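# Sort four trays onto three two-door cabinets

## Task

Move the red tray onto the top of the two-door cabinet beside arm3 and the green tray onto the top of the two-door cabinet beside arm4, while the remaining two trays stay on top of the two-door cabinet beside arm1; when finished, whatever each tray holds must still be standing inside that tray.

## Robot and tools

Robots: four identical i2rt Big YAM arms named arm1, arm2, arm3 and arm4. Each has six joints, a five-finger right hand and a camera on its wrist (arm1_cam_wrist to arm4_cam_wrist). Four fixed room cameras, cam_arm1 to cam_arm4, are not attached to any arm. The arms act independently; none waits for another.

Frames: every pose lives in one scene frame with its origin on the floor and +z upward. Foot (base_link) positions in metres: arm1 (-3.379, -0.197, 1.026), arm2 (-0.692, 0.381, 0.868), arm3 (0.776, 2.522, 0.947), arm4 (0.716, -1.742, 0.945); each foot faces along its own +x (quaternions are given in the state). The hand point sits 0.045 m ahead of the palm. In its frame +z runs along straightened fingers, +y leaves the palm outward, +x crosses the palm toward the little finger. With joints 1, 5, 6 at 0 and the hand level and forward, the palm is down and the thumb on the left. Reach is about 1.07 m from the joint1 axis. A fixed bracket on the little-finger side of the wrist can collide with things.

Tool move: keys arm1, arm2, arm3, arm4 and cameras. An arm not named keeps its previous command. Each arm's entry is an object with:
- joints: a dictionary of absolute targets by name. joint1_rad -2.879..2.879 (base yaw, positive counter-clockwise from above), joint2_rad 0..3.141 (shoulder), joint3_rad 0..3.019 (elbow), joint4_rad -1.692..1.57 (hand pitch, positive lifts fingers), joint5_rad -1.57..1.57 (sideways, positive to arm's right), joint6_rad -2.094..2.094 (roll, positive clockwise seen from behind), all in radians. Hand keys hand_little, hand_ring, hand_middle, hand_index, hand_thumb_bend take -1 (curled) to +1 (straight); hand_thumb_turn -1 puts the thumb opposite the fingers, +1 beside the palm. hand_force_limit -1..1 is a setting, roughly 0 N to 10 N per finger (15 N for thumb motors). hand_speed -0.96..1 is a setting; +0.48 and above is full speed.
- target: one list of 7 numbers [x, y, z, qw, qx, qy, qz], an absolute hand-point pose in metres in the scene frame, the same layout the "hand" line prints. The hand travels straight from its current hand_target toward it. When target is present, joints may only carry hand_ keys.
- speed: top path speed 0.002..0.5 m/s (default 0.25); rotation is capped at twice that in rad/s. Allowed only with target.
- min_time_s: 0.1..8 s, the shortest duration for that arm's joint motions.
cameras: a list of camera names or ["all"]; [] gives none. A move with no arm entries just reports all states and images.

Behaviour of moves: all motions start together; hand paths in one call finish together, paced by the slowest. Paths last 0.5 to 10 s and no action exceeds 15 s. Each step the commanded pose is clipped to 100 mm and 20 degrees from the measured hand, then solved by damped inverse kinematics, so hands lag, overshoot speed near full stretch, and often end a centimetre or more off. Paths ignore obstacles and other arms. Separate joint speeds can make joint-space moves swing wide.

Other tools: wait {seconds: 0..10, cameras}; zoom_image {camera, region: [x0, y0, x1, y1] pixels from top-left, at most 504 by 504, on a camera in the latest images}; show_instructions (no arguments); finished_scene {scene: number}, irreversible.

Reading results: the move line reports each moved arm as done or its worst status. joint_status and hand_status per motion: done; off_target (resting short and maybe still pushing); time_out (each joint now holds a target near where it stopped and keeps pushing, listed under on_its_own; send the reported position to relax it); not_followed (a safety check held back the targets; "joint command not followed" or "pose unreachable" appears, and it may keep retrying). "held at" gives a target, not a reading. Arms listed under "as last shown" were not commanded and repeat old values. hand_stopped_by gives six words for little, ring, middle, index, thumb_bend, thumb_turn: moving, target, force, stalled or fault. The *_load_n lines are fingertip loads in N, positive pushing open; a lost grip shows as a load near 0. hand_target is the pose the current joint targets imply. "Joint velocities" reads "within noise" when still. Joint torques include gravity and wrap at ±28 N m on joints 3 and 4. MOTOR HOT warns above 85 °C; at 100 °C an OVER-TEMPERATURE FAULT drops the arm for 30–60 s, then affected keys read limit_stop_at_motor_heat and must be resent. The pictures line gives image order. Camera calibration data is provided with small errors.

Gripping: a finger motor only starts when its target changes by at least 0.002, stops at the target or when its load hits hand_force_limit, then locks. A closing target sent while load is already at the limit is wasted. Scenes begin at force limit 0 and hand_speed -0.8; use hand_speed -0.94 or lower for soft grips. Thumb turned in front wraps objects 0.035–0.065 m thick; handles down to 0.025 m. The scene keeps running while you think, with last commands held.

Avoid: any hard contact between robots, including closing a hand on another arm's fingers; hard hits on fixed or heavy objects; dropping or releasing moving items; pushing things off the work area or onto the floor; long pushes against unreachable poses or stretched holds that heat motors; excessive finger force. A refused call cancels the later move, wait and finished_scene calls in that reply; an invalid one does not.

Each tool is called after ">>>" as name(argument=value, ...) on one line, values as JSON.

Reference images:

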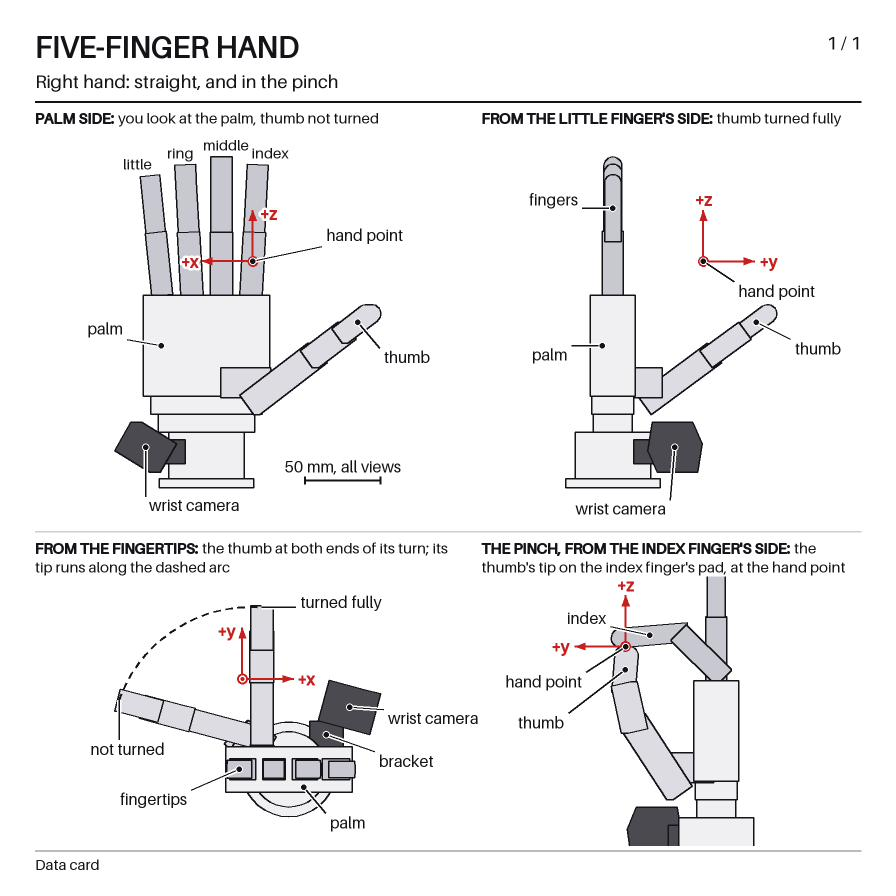

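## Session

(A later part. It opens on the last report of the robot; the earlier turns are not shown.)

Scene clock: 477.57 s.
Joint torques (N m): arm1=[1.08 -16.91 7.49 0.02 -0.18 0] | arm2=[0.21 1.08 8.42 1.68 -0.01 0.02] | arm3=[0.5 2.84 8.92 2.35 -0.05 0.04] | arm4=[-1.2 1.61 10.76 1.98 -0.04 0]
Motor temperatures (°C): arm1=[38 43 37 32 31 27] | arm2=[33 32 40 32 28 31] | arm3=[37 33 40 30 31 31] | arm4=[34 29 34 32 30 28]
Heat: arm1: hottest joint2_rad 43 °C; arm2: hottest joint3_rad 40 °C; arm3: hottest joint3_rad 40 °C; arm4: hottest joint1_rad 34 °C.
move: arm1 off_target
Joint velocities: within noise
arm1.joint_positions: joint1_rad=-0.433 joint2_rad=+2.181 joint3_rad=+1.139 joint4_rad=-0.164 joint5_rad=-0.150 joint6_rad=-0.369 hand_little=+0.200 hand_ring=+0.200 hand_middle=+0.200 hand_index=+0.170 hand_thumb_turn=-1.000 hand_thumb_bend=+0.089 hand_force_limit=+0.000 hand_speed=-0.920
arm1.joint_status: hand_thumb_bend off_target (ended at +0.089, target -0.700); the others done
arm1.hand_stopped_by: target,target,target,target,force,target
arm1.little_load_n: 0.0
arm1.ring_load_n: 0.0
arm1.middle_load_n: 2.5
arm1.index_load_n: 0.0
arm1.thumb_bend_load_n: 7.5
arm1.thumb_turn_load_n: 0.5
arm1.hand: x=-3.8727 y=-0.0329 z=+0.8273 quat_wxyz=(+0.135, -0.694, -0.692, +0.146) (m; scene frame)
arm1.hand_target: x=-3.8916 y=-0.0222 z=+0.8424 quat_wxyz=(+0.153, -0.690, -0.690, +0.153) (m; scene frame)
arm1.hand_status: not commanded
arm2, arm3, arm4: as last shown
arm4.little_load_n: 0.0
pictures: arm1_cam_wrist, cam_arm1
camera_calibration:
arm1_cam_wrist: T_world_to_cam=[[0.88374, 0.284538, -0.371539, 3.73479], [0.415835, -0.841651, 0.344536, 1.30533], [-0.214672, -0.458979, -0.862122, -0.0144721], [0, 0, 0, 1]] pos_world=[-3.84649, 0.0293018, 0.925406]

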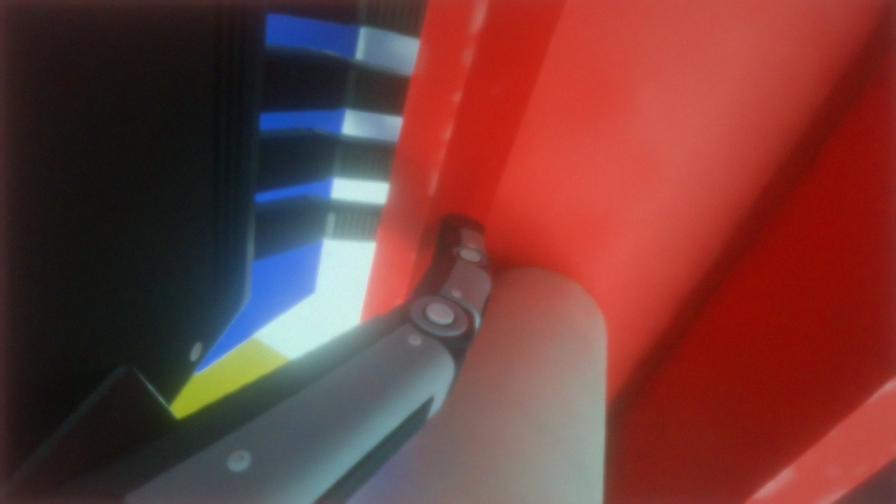

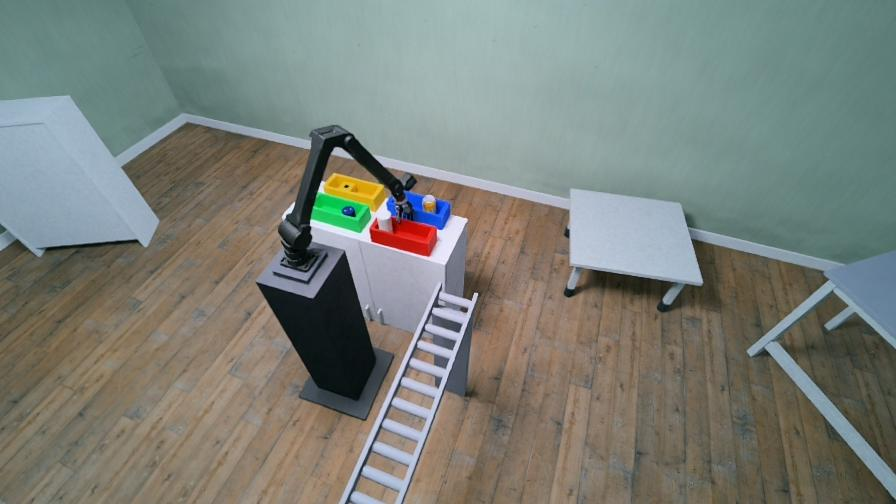

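>>> move(arm1={"joints": {"hand_speed": -0.94, "hand_force_limit": -0.4, "hand_index": 0.0}})

>>> move(arm1={"target": [-3.890, -0.022, 0.875, 0.153, -0.6903, -0.6903, 0.153], "speed": 0.03}, cameras=["arm1_cam_wrist", "cam_arm1"])

>>> zoom_image(camera="cam_arm1", region=[352, 160, 462, 260])

Scene clock: 480.53 s.
Joint torques (N m): arm1=[1.03 -16.91 7.49 0.02 -0.18 0] | arm2=[0.15 1.32 8.54 1.83 -0.04 0] | arm3=[0.44 2.84 8.94 2.33 -0.05 0.05] | arm4=[-1.08 1.73 10.71 1.89 -0.02 -0.01]
Motor temperatures (°C): arm1=[38 42 37 32 31 27] | arm2=[33 32 40 32 28 31] | arm3=[37 33 40 30 31 31] | arm4=[34 29 34 32 30 28]
Heat: arm1: hottest joint2_rad 42 °C; arm2: hottest joint3_rad 40 °C; arm3: hottest joint3_rad 40 °C; arm4: hottest joint1_rad 34 °C.
move: arm1 off_target
Joint velocities: within noise
arm1.joint_positions: joint1_rad=-0.433 joint2_rad=+2.181 joint3_rad=+1.139 joint4_rad=-0.164 joint5_rad=-0.150 joint6_rad=-0.369 hand_little=+0.200 hand_ring=+0.200 hand_middle=+0.200 hand_index=+0.149 hand_thumb_turn=-1.000 hand_thumb_bend=+0.090 hand_force_limit=-0.400 hand_speed=-0.940
arm1.joint_status: hand_index off_target (ended at +0.149, target +0.000); the others done
arm1.hand_stopped_by: target,target,target,force,force,target
arm1.little_load_n: 0.0
arm1.ring_load_n: 0.0
arm1.middle_load_n: 2.0
arm1.index_load_n: 5.0
arm1.thumb_bend_load_n: 8.5
arm1.thumb_turn_load_n: 1.0
arm1.hand: x=-3.8727 y=-0.0329 z=+0.8273 quat_wxyz=(+0.135, -0.694, -0.692, +0.146) (m; scene frame)
arm1.hand_target: x=-3.8916 y=-0.0222 z=+0.8424 quat_wxyz=(+0.153, -0.690, -0.690, +0.153) (m; scene frame)
arm1.hand_status: not commanded
arm2, arm3, arm4: as last shown
pictures: none

Scene clock: 482.17 s.
Joint torques (N m): arm1=[1.03 -19.02 6.74 -0.16 -0.19 0] | arm2=[0.56 1.14 8.38 1.8 0.01 0.01] | arm3=[0.44 2.84 8.94 2.35 -0.05 0.04] | arm4=[-1.14 1.26 10.74 1.99 -0.04 -0.04]
Motor temperatures (°C): arm1=[38 42 37 32 31 27] | arm2=[33 32 40 32 28 31] | arm3=[37 33 40 30 31 31] | arm4=[34 29 34 32 30 28]
Heat: arm1: hottest joint2_rad 42 °C; arm2: hottest joint3_rad 40 °C; arm3: hottest joint3_rad 40 °C; arm4: hottest joint1_rad 34 °C.
move: arm1 off_target
Joint velocities: within noise
arm1.joint_positions: joint1_rad=-0.433 joint2_rad=+2.135 joint3_rad=+1.139 joint4_rad=-0.221 joint5_rad=-0.150 joint6_rad=-0.369 hand_little=+0.200 hand_ring=+0.200 hand_middle=+0.200 hand_index=+0.149 hand_thumb_turn=-1.000 hand_thumb_bend=+0.090 hand_force_limit=-0.400 hand_speed=-0.940
arm1.joint_status: not commanded
arm1.hand_stopped_by: target,target,target,force,force,target
arm1.little_load_n: 0.0
arm1.ring_load_n: 0.0
arm1.middle_load_n: 3.5
arm1.index_load_n: 4.0
arm1.thumb_bend_load_n: 8.5
arm1.thumb_turn_load_n: 1.0
arm1.hand: x=-3.8719 y=-0.0329 z=+0.8485 quat_wxyz=(+0.130, -0.695, -0.693, +0.144) (m; scene frame)
arm1.hand_target: x=-3.8896 y=-0.0222 z=+0.8748 quat_wxyz=(+0.153, -0.690, -0.690, +0.153) (m; scene frame)
arm1.hand_status: off_target (0.034 m and 2.9 deg from the pose sent, 0.052 m and 2.3 deg at the start)
arm2.joint_positions: joint1_rad=-0.574 joint2_rad=+0.648 joint3_rad=+1.567 joint4_rad=-1.542 joint5_rad=-0.233 joint6_rad=-1.417 hand_little=+1.000 hand_ring=+1.000 hand_middle=+1.000 hand_index=+1.000 hand_thumb_turn=+1.000 hand_thumb_bend=+1.000 hand_force_limit=+0.000 hand_speed=-0.800
arm2.joint_status: not commanded
arm2.hand_stopped_by: target,target,target,target,target,target
arm2.little_load_n: 0.0
arm2.ring_load_n: 0.0
arm2.middle_load_n: 0.0
arm2.index_load_n: 0.0
arm2.thumb_bend_load_n: 0.0
arm2.thumb_turn_load_n: 0.0
arm2.hand: x=-0.8490 y=+0.4864 z=+1.3937 quat_wxyz=(+0.469, -0.238, -0.850, +0.027) (m; scene frame)
arm2.hand_target: x=-0.8472 y=+0.4855 z=+1.4004 quat_wxyz=(+0.477, -0.236, -0.846, +0.025) (m; scene frame)
arm2.hand_status: not commanded
arm3.joint_positions: joint1_rad=+0.779 joint2_rad=+0.641 joint3_rad=+1.564 joint4_rad=-1.264 joint5_rad=+0.008 joint6_rad=-1.053 hand_little=+1.000 hand_ring=+1.000 hand_middle=+1.000 hand_index=+1.000 hand_thumb_turn=+1.000 hand_thumb_bend=+1.000 hand_force_limit=+0.000 hand_speed=-0.800
arm3.joint_status: not commanded
arm3.hand_stopped_by: target,target,target,target,target,target
arm3.little_load_n: 0.0
arm3.ring_load_n: 0.0
arm3.middle_load_n: 0.0
arm3.index_load_n: -0.5
arm3.thumb_bend_load_n: 0.0
arm3.thumb_turn_load_n: 0.0
arm3.hand: x=+0.8657 y=+2.7212 z=+1.5231 quat_wxyz=(-0.461, +0.749, +0.317, +0.356) (m; scene frame)
arm3.hand_target: x=+0.8651 y=+2.7186 z=+1.5316 quat_wxyz=(-0.467, +0.743, +0.315, +0.361) (m; scene frame)
arm3.hand_status: not commanded
arm4.joint_positions: joint1_rad=-0.169 joint2_rad=+0.643 joint3_rad=+1.445 joint4_rad=-1.176 joint5_rad=+0.282 joint6_rad=-1.457 hand_little=+1.000 hand_ring=+1.000 hand_middle=+1.000 hand_index=+1.000 hand_thumb_turn=+1.000 hand_thumb_bend=+1.000 hand_force_limit=+0.000 hand_speed=-0.800
arm4.joint_status: not commanded
arm4.hand_stopped_by: target,target,target,target,target,target
arm4.little_load_n: 0.0
arm4.ring_load_n: 0.0
arm4.middle_load_n: 0.0
arm4.index_load_n: 0.0
arm4.thumb_bend_load_n: 0.0
arm4.thumb_turn_load_n: 0.0
arm4.hand: x=+0.8288 y=-1.9764 z=+1.5087 quat_wxyz=(+0.274, +0.719, -0.395, +0.502) (m; scene frame)
arm4.hand_target: x=+0.8266 y=-1.9746 z=+1.5201 quat_wxyz=(+0.276, +0.712, -0.393, +0.512) (m; scene frame)
arm4.hand_status: not commanded
pictures: arm1_cam_wrist, cam_arm1
camera_calibration:
arm1_cam_wrist: T_world_to_cam=[[0.887306, 0.283188, -0.363996, 3.74934], [0.412553, -0.840167, 0.352022, 1.2787], [-0.206129, -0.462519, -0.862315, 0.0370865], [0, 0, 0, 1]] pos_world=[-3.8467, 0.0297046, 0.946596]

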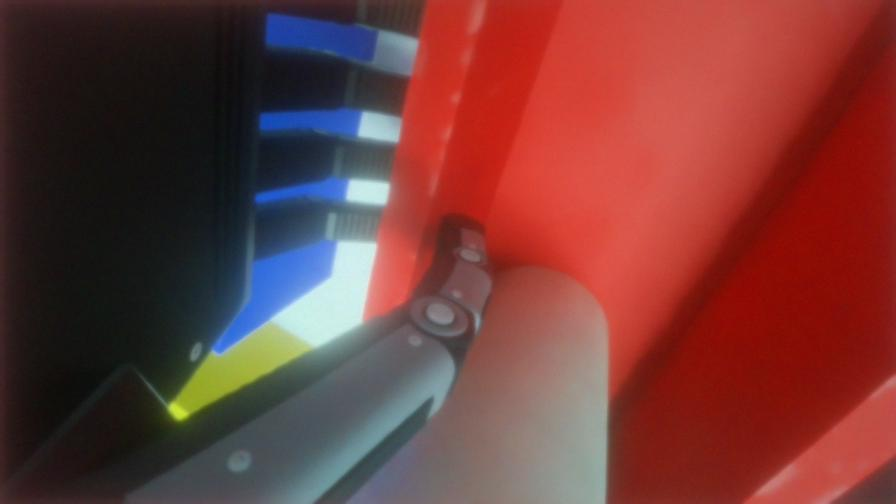

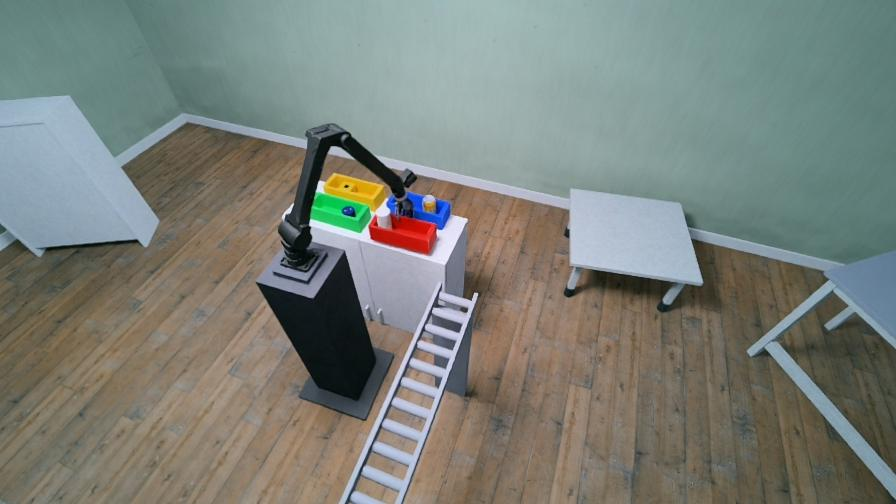

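Scaled by 4.582 from the camera's 896x504 image, which has a finer 1280x720 frame.

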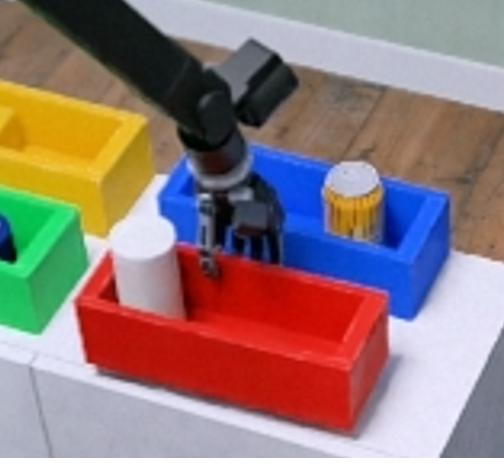

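>>> move(arm1={"target": [-3.870, -0.022, 1.04, 0.153, -0.6903, -0.6903, 0.153], "speed": 0.08}, cameras=["arm1_cam_wrist", "cam_arm1"])

>>> zoom_image(camera="cam_arm1", region=[352, 130, 472, 250])

Scene clock: 486.37 s.
Joint torques (N m): arm1=[0.62 -16.56 10.24 -0.17 -0.34 -0.01] | arm2=[0.15 0.97 8.38 1.94 -0.02 0.02] | arm3=[0.5 2.84 8.94 2.35 -0.05 0.04] | arm4=[-1.38 1.61 10.78 1.99 -0.03 -0.01]
Motor temperatures (°C): arm1=[38 42 37 32 31 27] | arm2=[33 32 40 32 28 31] | arm3=[37 33 40 30 31 31] | arm4=[34 29 34 32 30 28]
Heat: arm1: hottest joint2_rad 42 °C; arm2: hottest joint3_rad 40 °C; arm3: hottest joint3_rad 40 °C; arm4: hottest joint1_rad 34 °C.
move: arm1 off_target
Joint velocities: within noise
arm1.joint_positions: joint1_rad=-0.439 joint2_rad=+1.790 joint3_rad=+1.139 joint4_rad=-0.582 joint5_rad=-0.150 joint6_rad=-0.378 hand_little=+0.200 hand_ring=+0.200 hand_middle=+0.200 hand_index=+0.149 hand_thumb_turn=-1.000 hand_thumb_bend=+0.090 hand_force_limit=-0.400 hand_speed=-0.940
arm1.joint_status: not commanded
arm1.hand_stopped_by: target,target,target,force,force,target
arm1.little_load_n: 0.0
arm1.ring_load_n: 0.5
arm1.middle_load_n: 3.5
arm1.index_load_n: 4.0
arm1.thumb_bend_load_n: 8.5
arm1.thumb_turn_load_n: 1.0
arm1.hand: x=-3.8516 y=-0.0349 z=+1.0082 quat_wxyz=(+0.124, -0.695, -0.695, +0.140) (m; scene frame)
arm1.hand_target: x=-3.8690 y=-0.0225 z=+1.0400 quat_wxyz=(+0.153, -0.690, -0.691, +0.153) (m; scene frame)
arm1.hand_status: off_target (0.039 m and 3.7 deg from the pose sent, 0.192 m and 2.9 deg at the start)
arm2, arm3, arm4: as last shown
arm2.middle_load_n: -0.5
arm3.index_load_n: 0.0
pictures: arm1_cam_wrist, cam_arm1
camera_calibration:
arm1_cam_wrist: T_world_to_cam=[[0.891794, 0.284826, -0.351537, 3.79482], [0.409784, -0.837827, 0.360726, 1.19315], [-0.191783, -0.465748, -0.863886, 0.234713], [0, 0, 0, 1]] pos_world=[-3.82811, 0.0281054, 1.10638]

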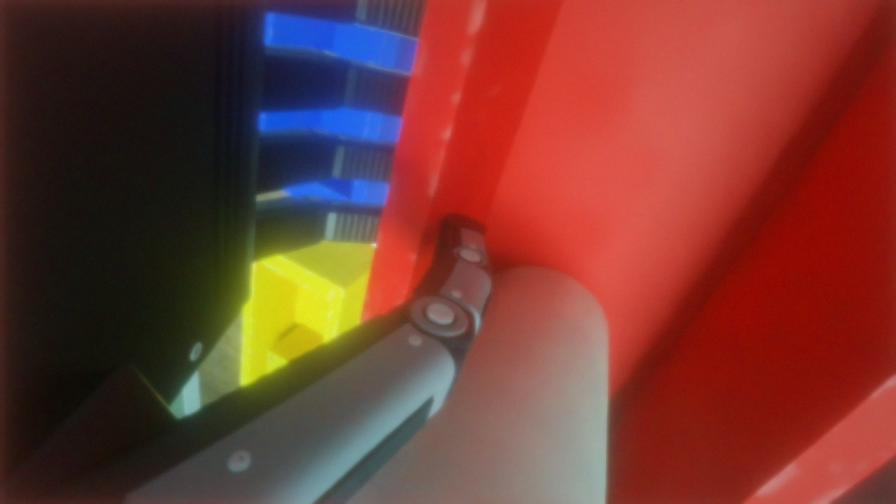

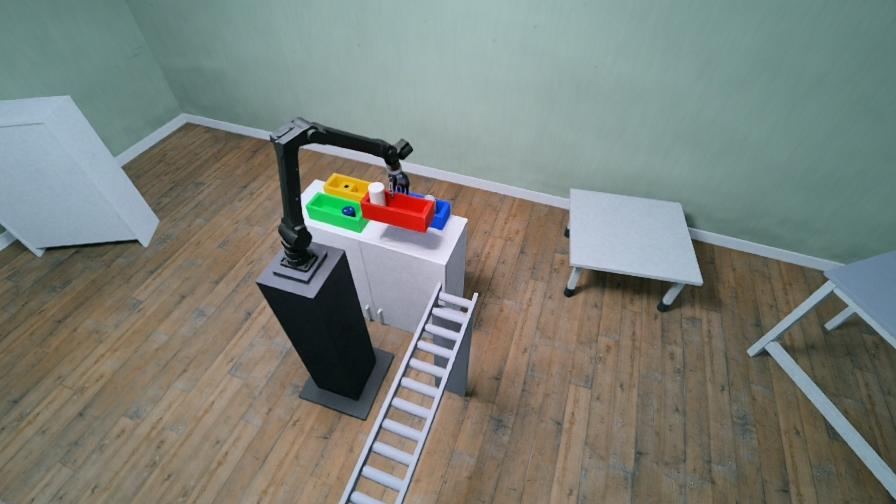

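Scaled by 4.200 from the camera's 896x504 image, which has a finer 1280x720 frame.

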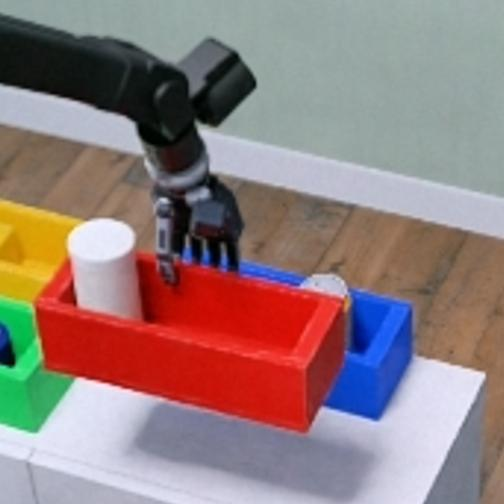

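>>> move(arm1={"target": [-3.4435, 0.44, 1.04, 0.2163, -0.9757, 0.0075, 0.0341], "speed": 0.15}, cameras=["arm1_cam_wrist", "cam_arm1"])

>>> zoom_image(camera="cam_arm1", region=[360, 130, 560, 330])

Scene clock: 494.73 s.
Joint torques (N m): arm1=[1.14 -16.5 13.3 -0.06 -0.13 0.18] | arm2=[0.5 1.03 8.4 1.81 0.01 -0.02] | arm3=[0.44 2.84 8.94 2.35 -0.05 0.04] | arm4=[-1.67 1.32 10.8 2 -0.03 0]
Motor temperatures (°C): arm1=[38 42 38 32 31 27] | arm2=[32 32 40 32 28 31] | arm3=[37 33 40 30 31 31] | arm4=[34 29 34 32 30 28]
Heat: arm1: hottest joint2_rad 42 °C; arm2: hottest joint3_rad 40 °C; arm3: hottest joint3_rad 40 °C; arm4: hottest joint1_rad 34 °C.
move: arm1 off_target
Joint velocities: within noise
arm1.joint_positions: joint1_rad=-1.571 joint2_rad=+1.960 joint3_rad=+1.441 joint4_rad=-0.656 joint5_rad=-0.041 joint6_rad=+0.042 hand_little=+0.200 hand_ring=+0.200 hand_middle=+0.200 hand_index=+0.149 hand_thumb_turn=-1.000 hand_thumb_bend=+0.090 hand_force_limit=-0.400 hand_speed=-0.940
arm1.joint_status: not commanded
arm1.hand_stopped_by: target,target,target,force,force,target
arm1.little_load_n: 0.5
arm1.ring_load_n: 0.0
arm1.middle_load_n: 3.5
arm1.index_load_n: 3.5
arm1.thumb_bend_load_n: 8.5
arm1.thumb_turn_load_n: 0.5
arm1.hand: x=-3.4426 y=+0.4095 z=+1.0146 quat_wxyz=(+0.189, -0.981, -0.001, +0.031) (m; scene frame)
arm1.hand_target: x=-3.4433 y=+0.4380 z=+1.0409 quat_wxyz=(+0.217, -0.976, +0.007, +0.034) (m; scene frame)
arm1.hand_status: off_target (0.040 m and 3.4 deg from the pose sent, 0.627 m and 90.4 deg at the start)
arm2, arm3, arm4: as last shown
arm2.middle_load_n: 0.0
pictures: arm1_cam_wrist, cam_arm1
camera_calibration:
arm1_cam_wrist: T_world_to_cam=[[0.279197, -0.887339, -0.366987, 1.69245], [-0.819622, -0.419334, 0.390357, -3.03829], [-0.500269, 0.191804, -0.844359, -0.825359], [0, 0, 0, 1]] pos_world=[-3.37567, 0.386026, 1.11022]

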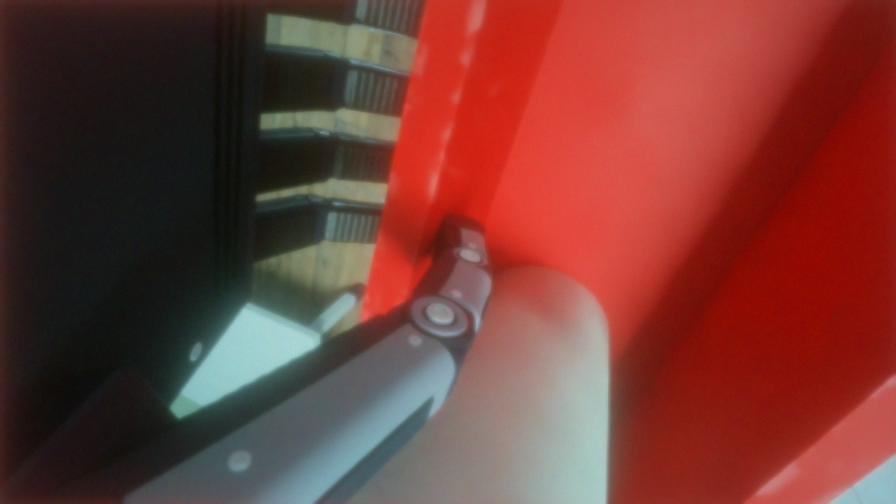

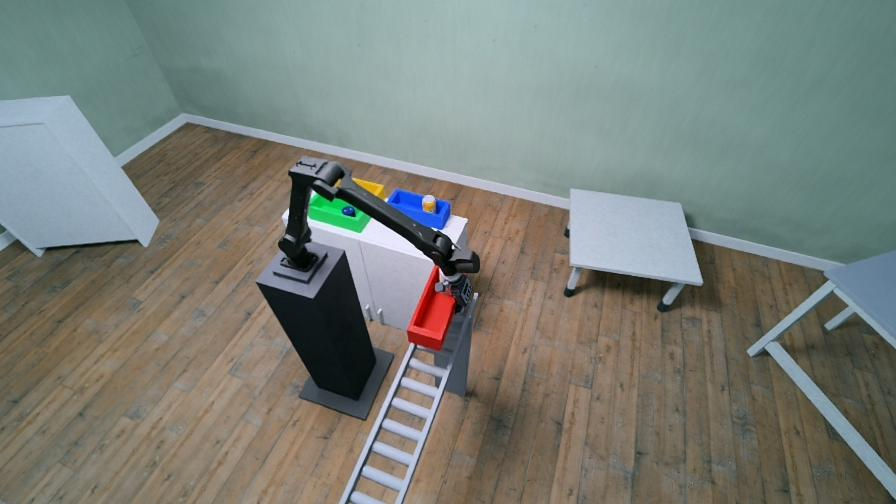

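Scaled by 2.520 from the camera's 896x504 image, which has a finer 1280x720 frame.

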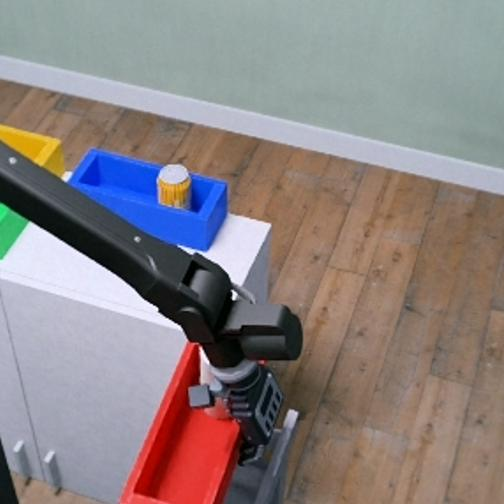

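>>> move(arm1={"target": [-3.4435, 0.468, 0.985, 0.2163, -0.9757, 0.0075, 0.0341], "speed": 0.06}, cameras=["arm1_cam_wrist", "cam_arm1"])

>>> zoom_image(camera="cam_arm1", region=[390, 230, 510, 360])

Scene clock: 501.50 s.
Joint torques (N m): arm1=[0.97 -18.02 12.52 0.73 -0.17 0.15] | arm2=[0.26 1.14 8.57 1.98 -0.01 0] | arm3=[0.44 2.84 8.92 2.35 -0.05 0.05] | arm4=[-1.03 1.26 10.74 1.87 -0.02 0]
Motor temperatures (°C): arm1=[38 42 39 32 31 27] | arm2=[32 32 40 32 28 31] | arm3=[37 33 40 30 31 31] | arm4=[34 29 34 32 30 28]
Heat: arm1: hottest joint2_rad 42 °C; arm2: hottest joint3_rad 40 °C; arm3: hottest joint3_rad 40 °C; arm4: hottest joint1_rad 34 °C.
move: arm1 off_target
Joint velocities: within noise
arm1.joint_positions: joint1_rad=-1.571 joint2_rad=+2.095 joint3_rad=+1.506 joint4_rad=-0.611 joint5_rad=-0.041 joint6_rad=+0.043 hand_little=+0.200 hand_ring=+0.200 hand_middle=+0.200 hand_index=+0.149 hand_thumb_turn=-1.000 hand_thumb_bend=+0.090 hand_force_limit=-0.400 hand_speed=-0.940
arm1.joint_status: not commanded
arm1.hand_stopped_by: target,target,target,force,force,target
arm1.little_load_n: 0.5
arm1.ring_load_n: 0.0
arm1.middle_load_n: 3.5
arm1.index_load_n: 3.5
arm1.thumb_bend_load_n: 8.5
arm1.thumb_turn_load_n: 1.0
arm1.hand: x=-3.4437 y=+0.4295 z=+0.9593 quat_wxyz=(+0.176, -0.984, +0.000, +0.031) (m; scene frame)
arm1.hand_target: x=-3.4432 y=+0.4655 z=+0.9867 quat_wxyz=(+0.217, -0.976, +0.007, +0.034) (m; scene frame)
arm1.hand_status: off_target (0.046 m and 4.8 deg from the pose sent, 0.066 m and 3.4 deg at the start)
arm2, arm3, arm4: as last shown
arm2.index_load_n: 0.5
pictures: arm1_cam_wrist, cam_arm1
camera_calibration:
arm1_cam_wrist: T_world_to_cam=[[0.279359, -0.896455, -0.343988, 1.67274], [-0.82, -0.409126, 0.40027, -3.0245], [-0.499558, 0.170251, -0.849386, -0.859928], [0, 0, 0, 1]] pos_world=[-3.37697, 0.408541, 1.05561]

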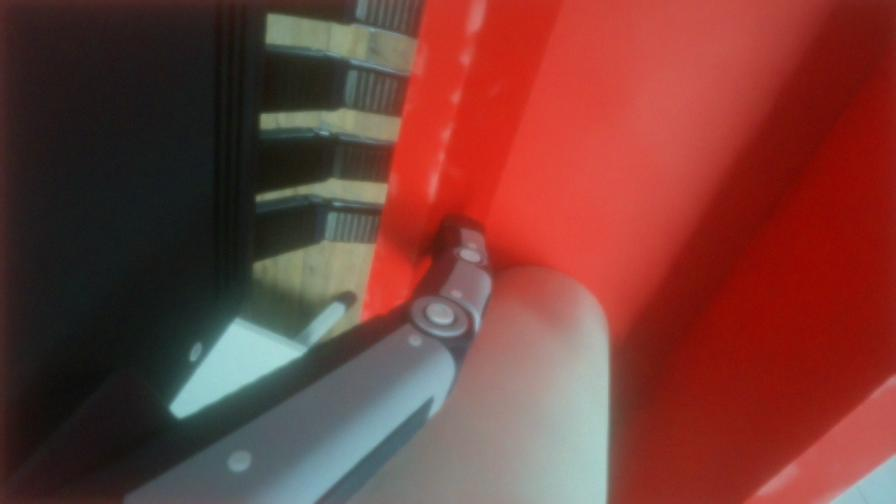

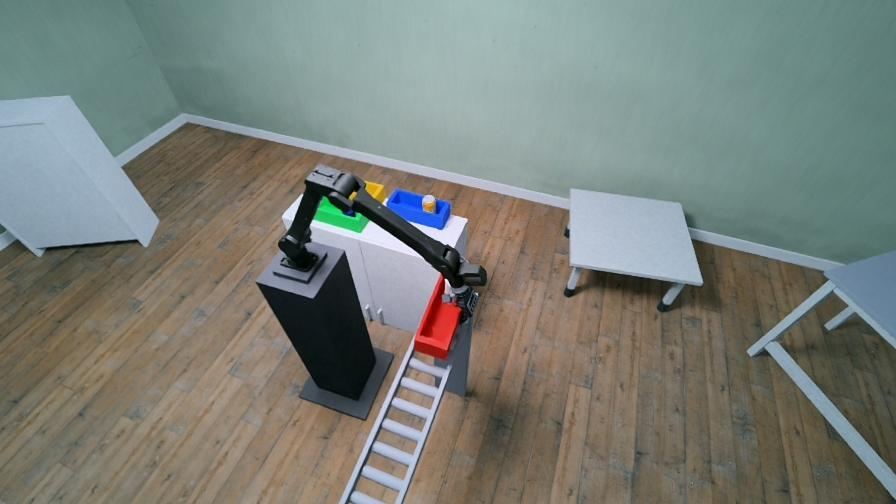

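Scaled by 3.877 from the camera's 896x504 image, which has a finer 1280x720 frame.

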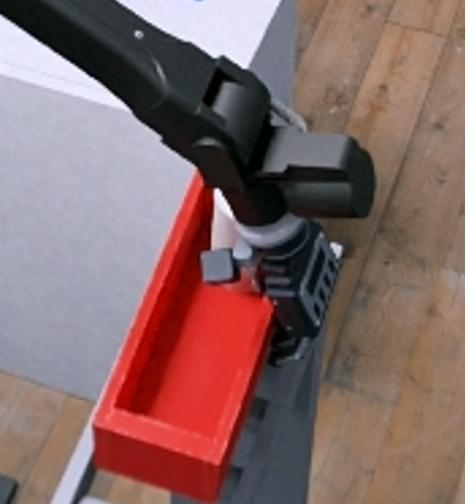

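>>> move(arm1={"target": [-3.4435, 0.463, 0.985, 0.2393, -0.97, 0.0337, 0.0277], "speed": 0.05}, cameras=["arm1_cam_wrist", "cam_arm1"])

>>> zoom_image(camera="cam_arm1", region=[390, 230, 510, 360])

Scene clock: 513.17 s.
Joint torques (N m): arm1=[1.44 -20.66 7.79 0.99 -0.08 0.17] | arm2=[0.44 1.26 8.47 1.83 0 0] | arm3=[0.5 2.84 8.92 2.35 -0.05 0.04] | arm4=[-1.38 1.61 10.74 1.94 -0.03 -0.01]
Motor temperatures (°C): arm1=[38 43 39 32 31 27] | arm2=[32 32 40 32 28 31] | arm3=[37 33 40 30 31 31] | arm4=[34 29 34 32 30 28]
Heat: arm1: hottest joint2_rad 43 °C; arm2: hottest joint3_rad 40 °C; arm3: hottest joint3_rad 40 °C; arm4: hottest joint1_rad 34 °C.
move: arm1 off_target
Joint velocities: within noise
arm1.joint_positions: joint1_rad=-1.571 joint2_rad=+2.095 joint3_rad=+1.497 joint4_rad=-0.530 joint5_rad=-0.013 joint6_rad=+0.092 hand_little=+0.200 hand_ring=+0.200 hand_middle=+0.200 hand_index=+0.149 hand_thumb_turn=-1.000 hand_thumb_bend=+0.090 hand_force_limit=-0.400 hand_speed=-0.940
arm1.joint_status: not commanded
arm1.hand_stopped_by: target,target,target,force,force,target
arm1.little_load_n: 0.0
arm1.ring_load_n: 0.0
arm1.middle_load_n: 3.5
arm1.index_load_n: 3.5
arm1.thumb_bend_load_n: 8.5
arm1.thumb_turn_load_n: 1.0
arm1.hand: x=-3.4420 y=+0.4487 z=+0.9595 quat_wxyz=(+0.211, -0.977, +0.026, +0.024) (m; scene frame)
arm1.hand_target: x=-3.4434 y=+0.4625 z=+0.9850 quat_wxyz=(+0.239, -0.970, +0.034, +0.028) (m; scene frame)
arm1.hand_status: off_target (0.029 m and 3.4 deg from the pose sent, 0.042 m and 8.4 deg at the start)
arm2, arm3, arm4: as last shown
arm2.index_load_n: 0.0
arm2.thumb_bend_load_n: -0.5
pictures: arm1_cam_wrist, cam_arm1
camera_calibration:
arm1_cam_wrist: T_world_to_cam=[[0.230514, -0.884727, -0.40512, 1.57475], [-0.844076, -0.388948, 0.369127, -3.07734], [-0.484147, 0.256863, -0.836435, -0.860372], [0, 0, 0, 1]] pos_world=[-3.37706, 0.417299, 1.05424]

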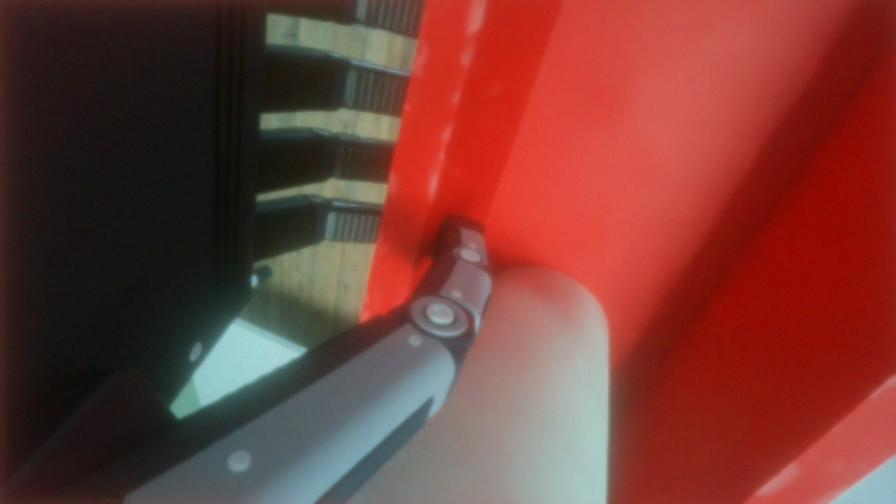

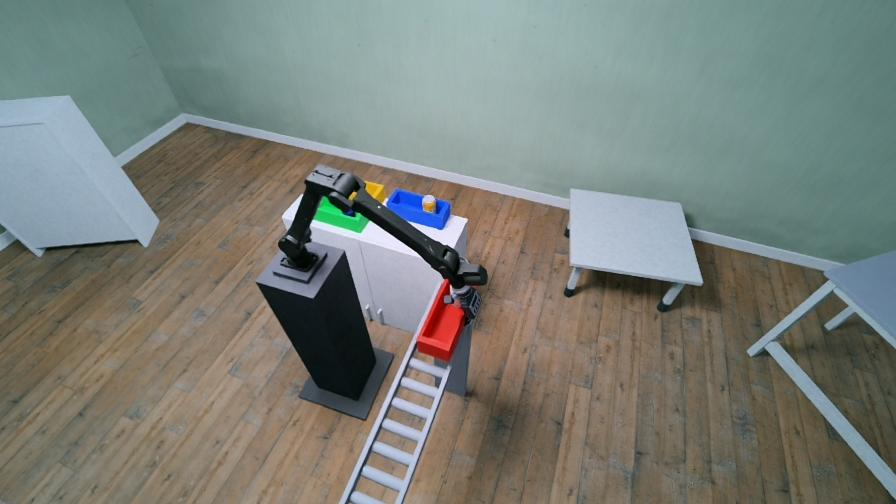

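Scaled by 3.877 from the camera's 896x504 image, which has a finer 1280x720 frame.

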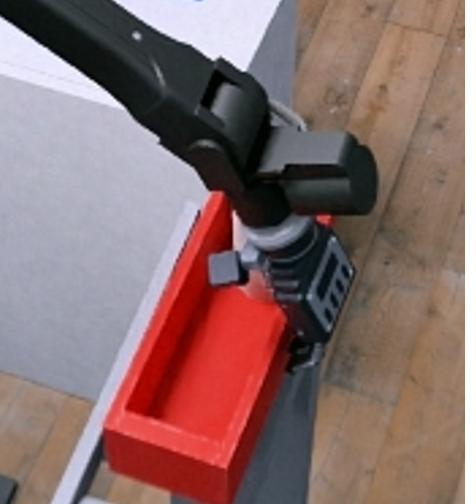

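>>> move(arm1={"target": [-3.4435, 0.442, 0.975, 0.2363, -0.9707, 0.0300, 0.0280], "speed": 0.05}, cameras=["cam_arm1"])

>>> zoom_image(camera="cam_arm1", region=[390, 250, 490, 370])

Scene clock: 517.07 s.
Joint torques (N m): arm1=[1.38 -21.25 7.5 0.9 -0.17 0.12] | arm2=[0.56 1.32 8.47 1.81 0 0.01] | arm3=[0.44 2.84 8.94 2.35 -0.05 0.04] | arm4=[-1.55 1.38 10.71 1.95 -0.02 0]
Motor temperatures (°C): arm1=[38 43 39 32 31 27] | arm2=[32 32 40 32 28 31] | arm3=[37 33 40 30 31 31] | arm4=[34 29 34 32 30 28]
Heat: arm1: hottest joint2_rad 43 °C; arm2: hottest joint3_rad 40 °C; arm3: hottest joint3_rad 40 °C; arm4: hottest joint1_rad 34 °C.
move: arm1 off_target
Joint velocities: within noise
arm1.joint_positions: joint1_rad=-1.571 joint2_rad=+2.082 joint3_rad=+1.418 joint4_rad=-0.482 joint5_rad=-0.013 joint6_rad=+0.092 hand_little=+0.200 hand_ring=+0.200 hand_middle=+0.200 hand_index=+0.149 hand_thumb_turn=-1.000 hand_thumb_bend=+0.090 hand_force_limit=-0.400 hand_speed=-0.940
arm1.joint_status: not commanded
arm1.hand_stopped_by: target,target,target,force,force,target
arm1.little_load_n: 0.0
arm1.ring_load_n: 0.0
arm1.middle_load_n: 3.5
arm1.index_load_n: 3.5
arm1.thumb_bend_load_n: 8.5
arm1.thumb_turn_load_n: 0.5
arm1.hand: x=-3.4413 y=+0.4248 z=+0.9418 quat_wxyz=(+0.202, -0.979, +0.026, +0.023) (m; scene frame)
arm1.hand_target: x=-3.4434 y=+0.4414 z=+0.9750 quat_wxyz=(+0.236, -0.971, +0.030, +0.028) (m; scene frame)
arm1.hand_status: off_target (0.037 m and 4.0 deg from the pose sent, 0.017 m and 3.0 deg at the start)
arm2, arm3, arm4: as last shown
arm2.thumb_bend_load_n: 0.0
arm3.ring_load_n: -0.5
arm3.thumb_turn_load_n: -0.5
pictures: cam_arm1

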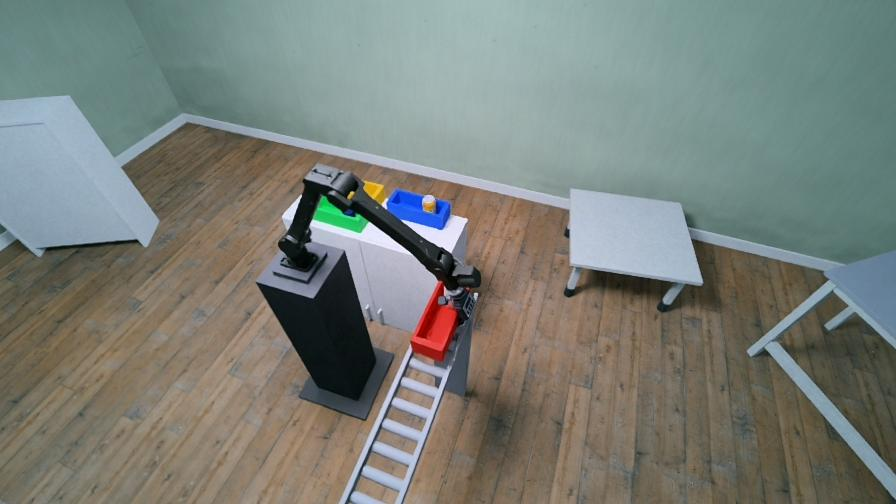

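Scaled by 4.200 from the camera's 896x504 image, which has a finer 1280x720 frame.

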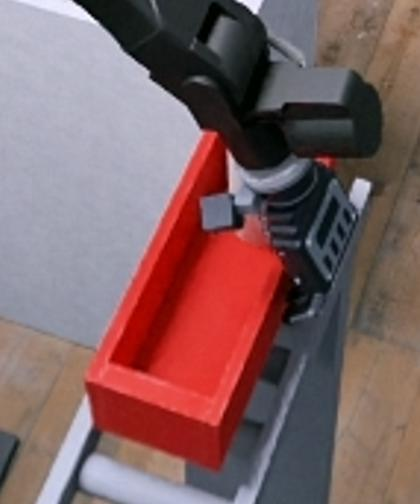

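>>> move(arm1={"target": [-3.4435, 0.4425, 0.955, 0.2383, -0.9702, 0.0310, 0.0280], "speed": 0.04}, cameras=["cam_arm1"])

>>> zoom_image(camera="cam_arm1", region=[390, 250, 490, 370])

Scene clock: 520.47 s.
Joint torques (N m): arm1=[1.38 -18.78 7.38 1.01 -0.13 0.14] | arm2=[-0.03 1.2 8.39 1.85 -0.03 -0.02] | arm3=[0.44 2.84 8.94 2.35 -0.05 0.05] | arm4=[-1.32 1.55 10.82 1.99 -0.01 -0.02]
Motor temperatures (°C): arm1=[38 43 39 32 31 27] | arm2=[32 32 40 32 28 31] | arm3=[37 33 40 30 31 31] | arm4=[34 29 34 32 30 28]
Heat: arm1: hottest joint2_rad 43 °C; arm2: hottest joint3_rad 40 °C; arm3: hottest joint3_rad 40 °C; arm4: hottest joint1_rad 34 °C.
move: arm1 off_target
Joint velocities: within noise
arm1.joint_positions: joint1_rad=-1.571 joint2_rad=+2.082 joint3_rad=+1.408 joint4_rad=-0.439 joint5_rad=-0.013 joint6_rad=+0.092 hand_little=+0.200 hand_ring=+0.200 hand_middle=+0.200 hand_index=+0.149 hand_thumb_turn=-1.000 hand_thumb_bend=+0.090 hand_force_limit=-0.400 hand_speed=-0.940
arm1.joint_status: not commanded
arm1.hand_stopped_by: target,target,target,force,force,target
arm1.little_load_n: 0.0
arm1.ring_load_n: 0.0
arm1.middle_load_n: 3.5
arm1.index_load_n: 3.5
arm1.thumb_bend_load_n: 8.5
arm1.thumb_turn_load_n: 1.0
arm1.hand: x=-3.4415 y=+0.4315 z=+0.9409 quat_wxyz=(+0.219, -0.975, +0.026, +0.024) (m; scene frame)
arm1.hand_target: x=-3.4434 y=+0.4422 z=+0.9552 quat_wxyz=(+0.238, -0.970, +0.031, +0.028) (m; scene frame)
arm1.hand_status: off_target (0.018 m and 2.4 deg from the pose sent, 0.022 m and 4.3 deg at the start)
arm2, arm3, arm4: as last shown
arm3.ring_load_n: 0.0
arm3.thumb_turn_load_n: 0.0
pictures: cam_arm1

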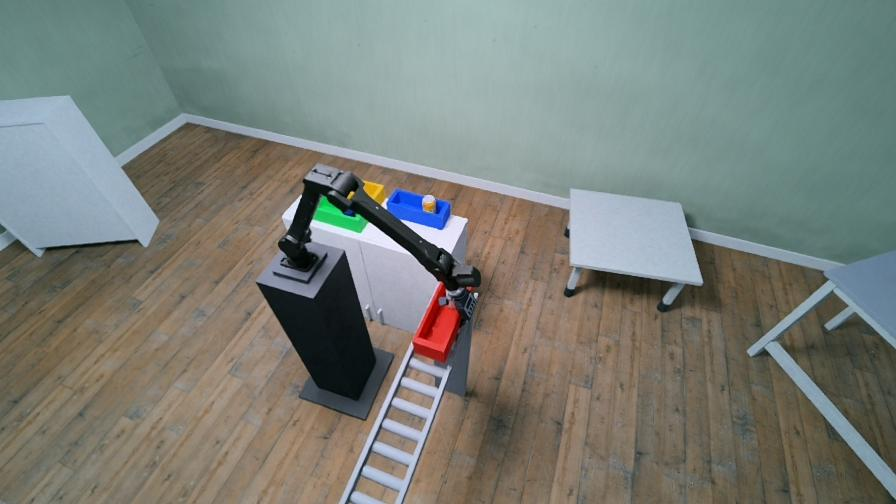

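Scaled by 4.200 from the camera's 896x504 image, which has a finer 1280x720 frame.

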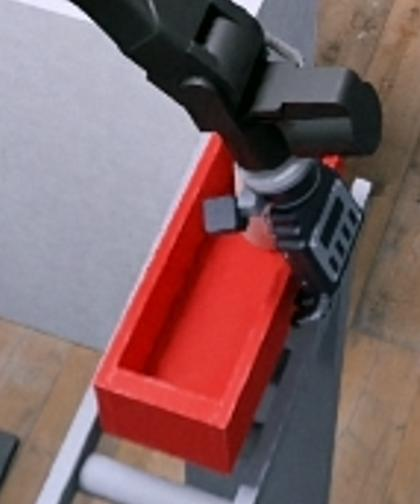

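>>> move(arm1={"target": [-3.4435, 0.434, 0.930, 0.2383, -0.9702, 0.0310, 0.0280], "speed": 0.05}, cameras=["cam_arm1"])

>>> zoom_image(camera="cam_arm1", region=[390, 250, 490, 370])

Scene clock: 523.93 s.
Joint torques (N m): arm1=[1.44 -17.32 7.24 0.99 -0.12 0.14] | arm2=[0.32 1.44 8.51 1.7 0 0] | arm3=[0.5 2.84 8.94 2.33 -0.05 0.04] | arm4=[-1.9 1.49 10.81 1.96 -0.02 0.01]
Motor temperatures (°C): arm1=[38 43 39 32 31 27] | arm2=[32 32 40 32 28 31] | arm3=[37 33 40 30 31 31] | arm4=[34 29 34 32 30 28]
Heat: arm1: hottest joint2_rad 43 °C; arm2: hottest joint3_rad 40 °C; arm3: hottest joint3_rad 40 °C; arm4: hottest joint1_rad 34 °C.
move: arm1 done
Joint velocities: within noise
arm1.joint_positions: joint1_rad=-1.571 joint2_rad=+2.091 joint3_rad=+1.368 joint4_rad=-0.376 joint5_rad=-0.013 joint6_rad=+0.092 hand_little=+0.200 hand_ring=+0.200 hand_middle=+0.200 hand_index=+0.149 hand_thumb_turn=-1.000 hand_thumb_bend=+0.090 hand_force_limit=-0.400 hand_speed=-0.940
arm1.joint_status: not commanded
arm1.hand_stopped_by: target,target,target,force,force,target
arm1.little_load_n: 0.0
arm1.ring_load_n: 0.0
arm1.middle_load_n: 3.5
arm1.index_load_n: 3.5
arm1.thumb_bend_load_n: 8.5
arm1.thumb_turn_load_n: 0.5
arm1.hand: x=-3.4414 y=+0.4256 z=+0.9252 quat_wxyz=(+0.226, -0.974, +0.026, +0.025) (m; scene frame)
arm1.hand_target: x=-3.4434 y=+0.4337 z=+0.9300 quat_wxyz=(+0.238, -0.970, +0.031, +0.028) (m; scene frame)
arm1.hand_status: done (0.010 m and 1.6 deg from the pose sent, 0.011 m and 2.4 deg at the start)
arm2, arm3, arm4: as last shown
arm3.ring_load_n: 0.5
arm3.thumb_bend_load_n: 0.5
arm4.little_load_n: -0.5
pictures: cam_arm1

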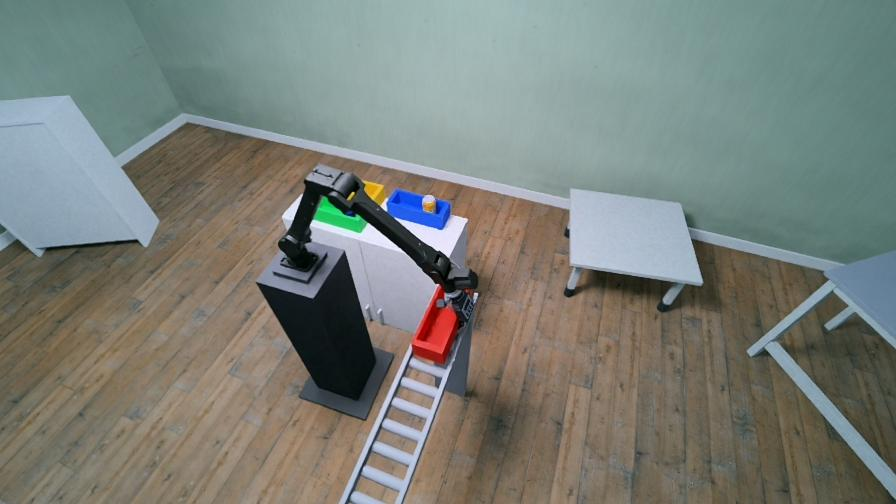

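Scaled by 4.200 from the camera's 896x504 image, which has a finer 1280x720 frame.

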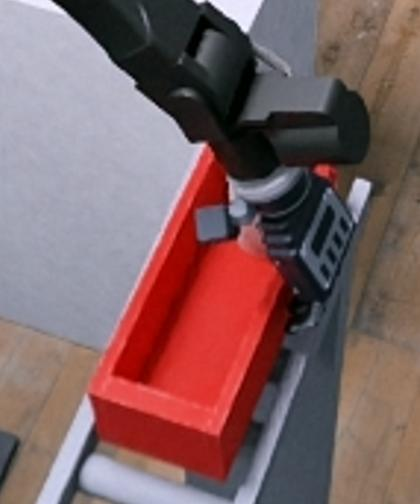

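>>> move(arm1={"target": [-3.4435, 0.433, 0.908, 0.2383, -0.9702, 0.0310, 0.0280], "speed": 0.04}, cameras=["cam_arm1"])

>>> zoom_image(camera="cam_arm1", region=[390, 250, 490, 370])

Scene clock: 527.40 s.
Joint torques (N m): arm1=[1.44 -15.91 6.71 1.25 -0.12 0.13] | arm2=[0.26 1.55 8.47 1.81 -0.05 -0.03] | arm3=[0.44 2.84 8.94 2.35 -0.05 0.05] | arm4=[-1.73 1.32 10.73 2 -0.04 -0.03]
Motor temperatures (°C): arm1=[38 43 39 32 31 27] | arm2=[32 32 40 32 28 31] | arm3=[37 33 40 30 31 31] | arm4=[34 29 34 32 30 28]
Heat: arm1: hottest joint2_rad 43 °C; arm2: hottest joint3_rad 40 °C; arm3: hottest joint3_rad 40 °C; arm4: hottest joint1_rad 34 °C.
move: arm1 done
Joint velocities: within noise
arm1.joint_positions: joint1_rad=-1.571 joint2_rad=+2.110 joint3_rad=+1.366 joint4_rad=-0.335 joint5_rad=-0.013 joint6_rad=+0.093 hand_little=+0.200 hand_ring=+0.200 hand_middle=+0.200 hand_index=+0.149 hand_thumb_turn=-1.000 hand_thumb_bend=+0.088 hand_force_limit=-0.400 hand_speed=-0.940
arm1.joint_status: not commanded
arm1.hand_stopped_by: target,target,target,force,force,target
arm1.little_load_n: 0.0
arm1.ring_load_n: 0.0
arm1.middle_load_n: 0.0
arm1.index_load_n: 0.0
arm1.thumb_bend_load_n: 1.0
arm1.thumb_turn_load_n: 0.0
arm1.hand: x=-3.4417 y=+0.4310 z=+0.9161 quat_wxyz=(+0.235, -0.971, +0.026, +0.026) (m; scene frame)
arm1.hand_target: x=-3.4434 y=+0.4327 z=+0.9080 quat_wxyz=(+0.238, -0.970, +0.031, +0.028) (m; scene frame)
arm1.hand_status: done (0.009 m and 0.7 deg from the pose sent, 0.019 m and 1.6 deg at the start)
arm2.joint_positions: joint1_rad=-0.574 joint2_rad=+0.648 joint3_rad=+1.567 joint4_rad=-1.542 joint5_rad=-0.233 joint6_rad=-1.417 hand_little=+1.000 hand_ring=+1.000 hand_middle=+1.000 hand_index=+1.000 hand_thumb_turn=+1.000 hand_thumb_bend=+1.000 hand_force_limit=+0.000 hand_speed=-0.800
arm2.joint_status: not commanded
arm2.hand_stopped_by: target,target,target,target,target,target
arm2.little_load_n: 0.0
arm2.ring_load_n: 0.0
arm2.middle_load_n: 0.0
arm2.index_load_n: 0.0
arm2.thumb_bend_load_n: 0.0
arm2.thumb_turn_load_n: 0.0
arm2.hand: x=-0.8490 y=+0.4864 z=+1.3937 quat_wxyz=(+0.469, -0.238, -0.850, +0.027) (m; scene frame)
arm2.hand_target: x=-0.8472 y=+0.4855 z=+1.4004 quat_wxyz=(+0.477, -0.236, -0.846, +0.025) (m; scene frame)
arm2.hand_status: not commanded
arm3.joint_positions: joint1_rad=+0.779 joint2_rad=+0.641 joint3_rad=+1.564 joint4_rad=-1.264 joint5_rad=+0.008 joint6_rad=-1.053 hand_little=+1.000 hand_ring=+1.000 hand_middle=+1.000 hand_index=+1.000 hand_thumb_turn=+1.000 hand_thumb_bend=+1.000 hand_force_limit=+0.000 hand_speed=-0.800
arm3.joint_status: not commanded
arm3.hand_stopped_by: target,target,target,target,target,target
arm3.little_load_n: 0.0
arm3.ring_load_n: 0.0
arm3.middle_load_n: 0.0
arm3.index_load_n: 0.0
arm3.thumb_bend_load_n: 0.0
arm3.thumb_turn_load_n: 0.0
arm3.hand: x=+0.8657 y=+2.7212 z=+1.5231 quat_wxyz=(-0.461, +0.749, +0.317, +0.356) (m; scene frame)
arm3.hand_target: x=+0.8651 y=+2.7186 z=+1.5316 quat_wxyz=(-0.467, +0.743, +0.315, +0.361) (m; scene frame)
arm3.hand_status: not commanded
arm4.joint_positions: joint1_rad=-0.169 joint2_rad=+0.643 joint3_rad=+1.445 joint4_rad=-1.176 joint5_rad=+0.282 joint6_rad=-1.457 hand_little=+1.000 hand_ring=+1.000 hand_middle=+1.000 hand_index=+1.000 hand_thumb_turn=+1.000 hand_thumb_bend=+1.000 hand_force_limit=+0.000 hand_speed=-0.800
arm4.joint_status: not commanded
arm4.hand_stopped_by: target,target,target,target,target,target
arm4.little_load_n: 0.0
arm4.ring_load_n: 0.0
arm4.middle_load_n: 0.0
arm4.index_load_n: 0.0
arm4.thumb_bend_load_n: 0.0
arm4.thumb_turn_load_n: 0.0
arm4.hand: x=+0.8288 y=-1.9764 z=+1.5087 quat_wxyz=(+0.274, +0.719, -0.395, +0.502) (m; scene frame)
arm4.hand_target: x=+0.8266 y=-1.9746 z=+1.5201 quat_wxyz=(+0.276, +0.712, -0.393, +0.512) (m; scene frame)
arm4.hand_status: not commanded
pictures: cam_arm1

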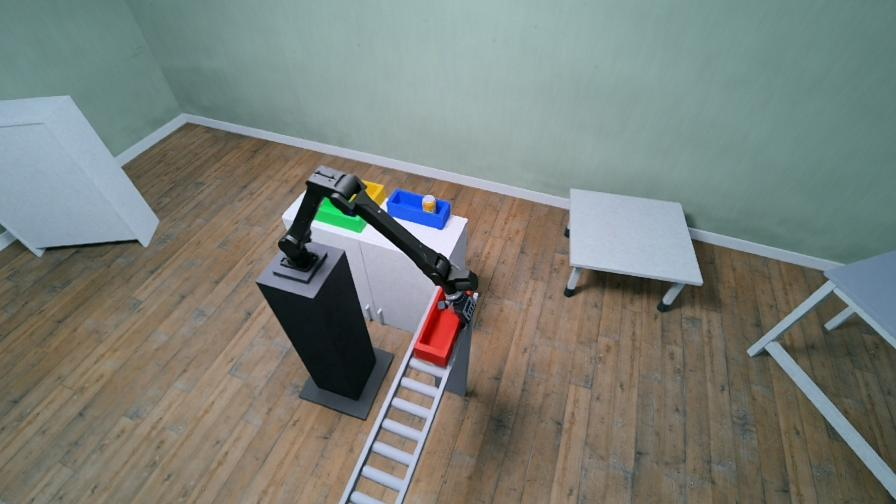

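Scaled by 4.200 from the camera's 896x504 image, which has a finer 1280x720 frame.

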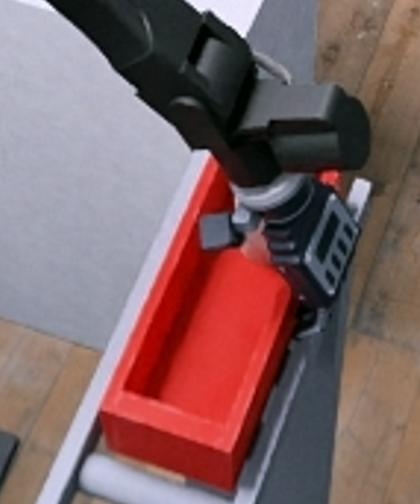

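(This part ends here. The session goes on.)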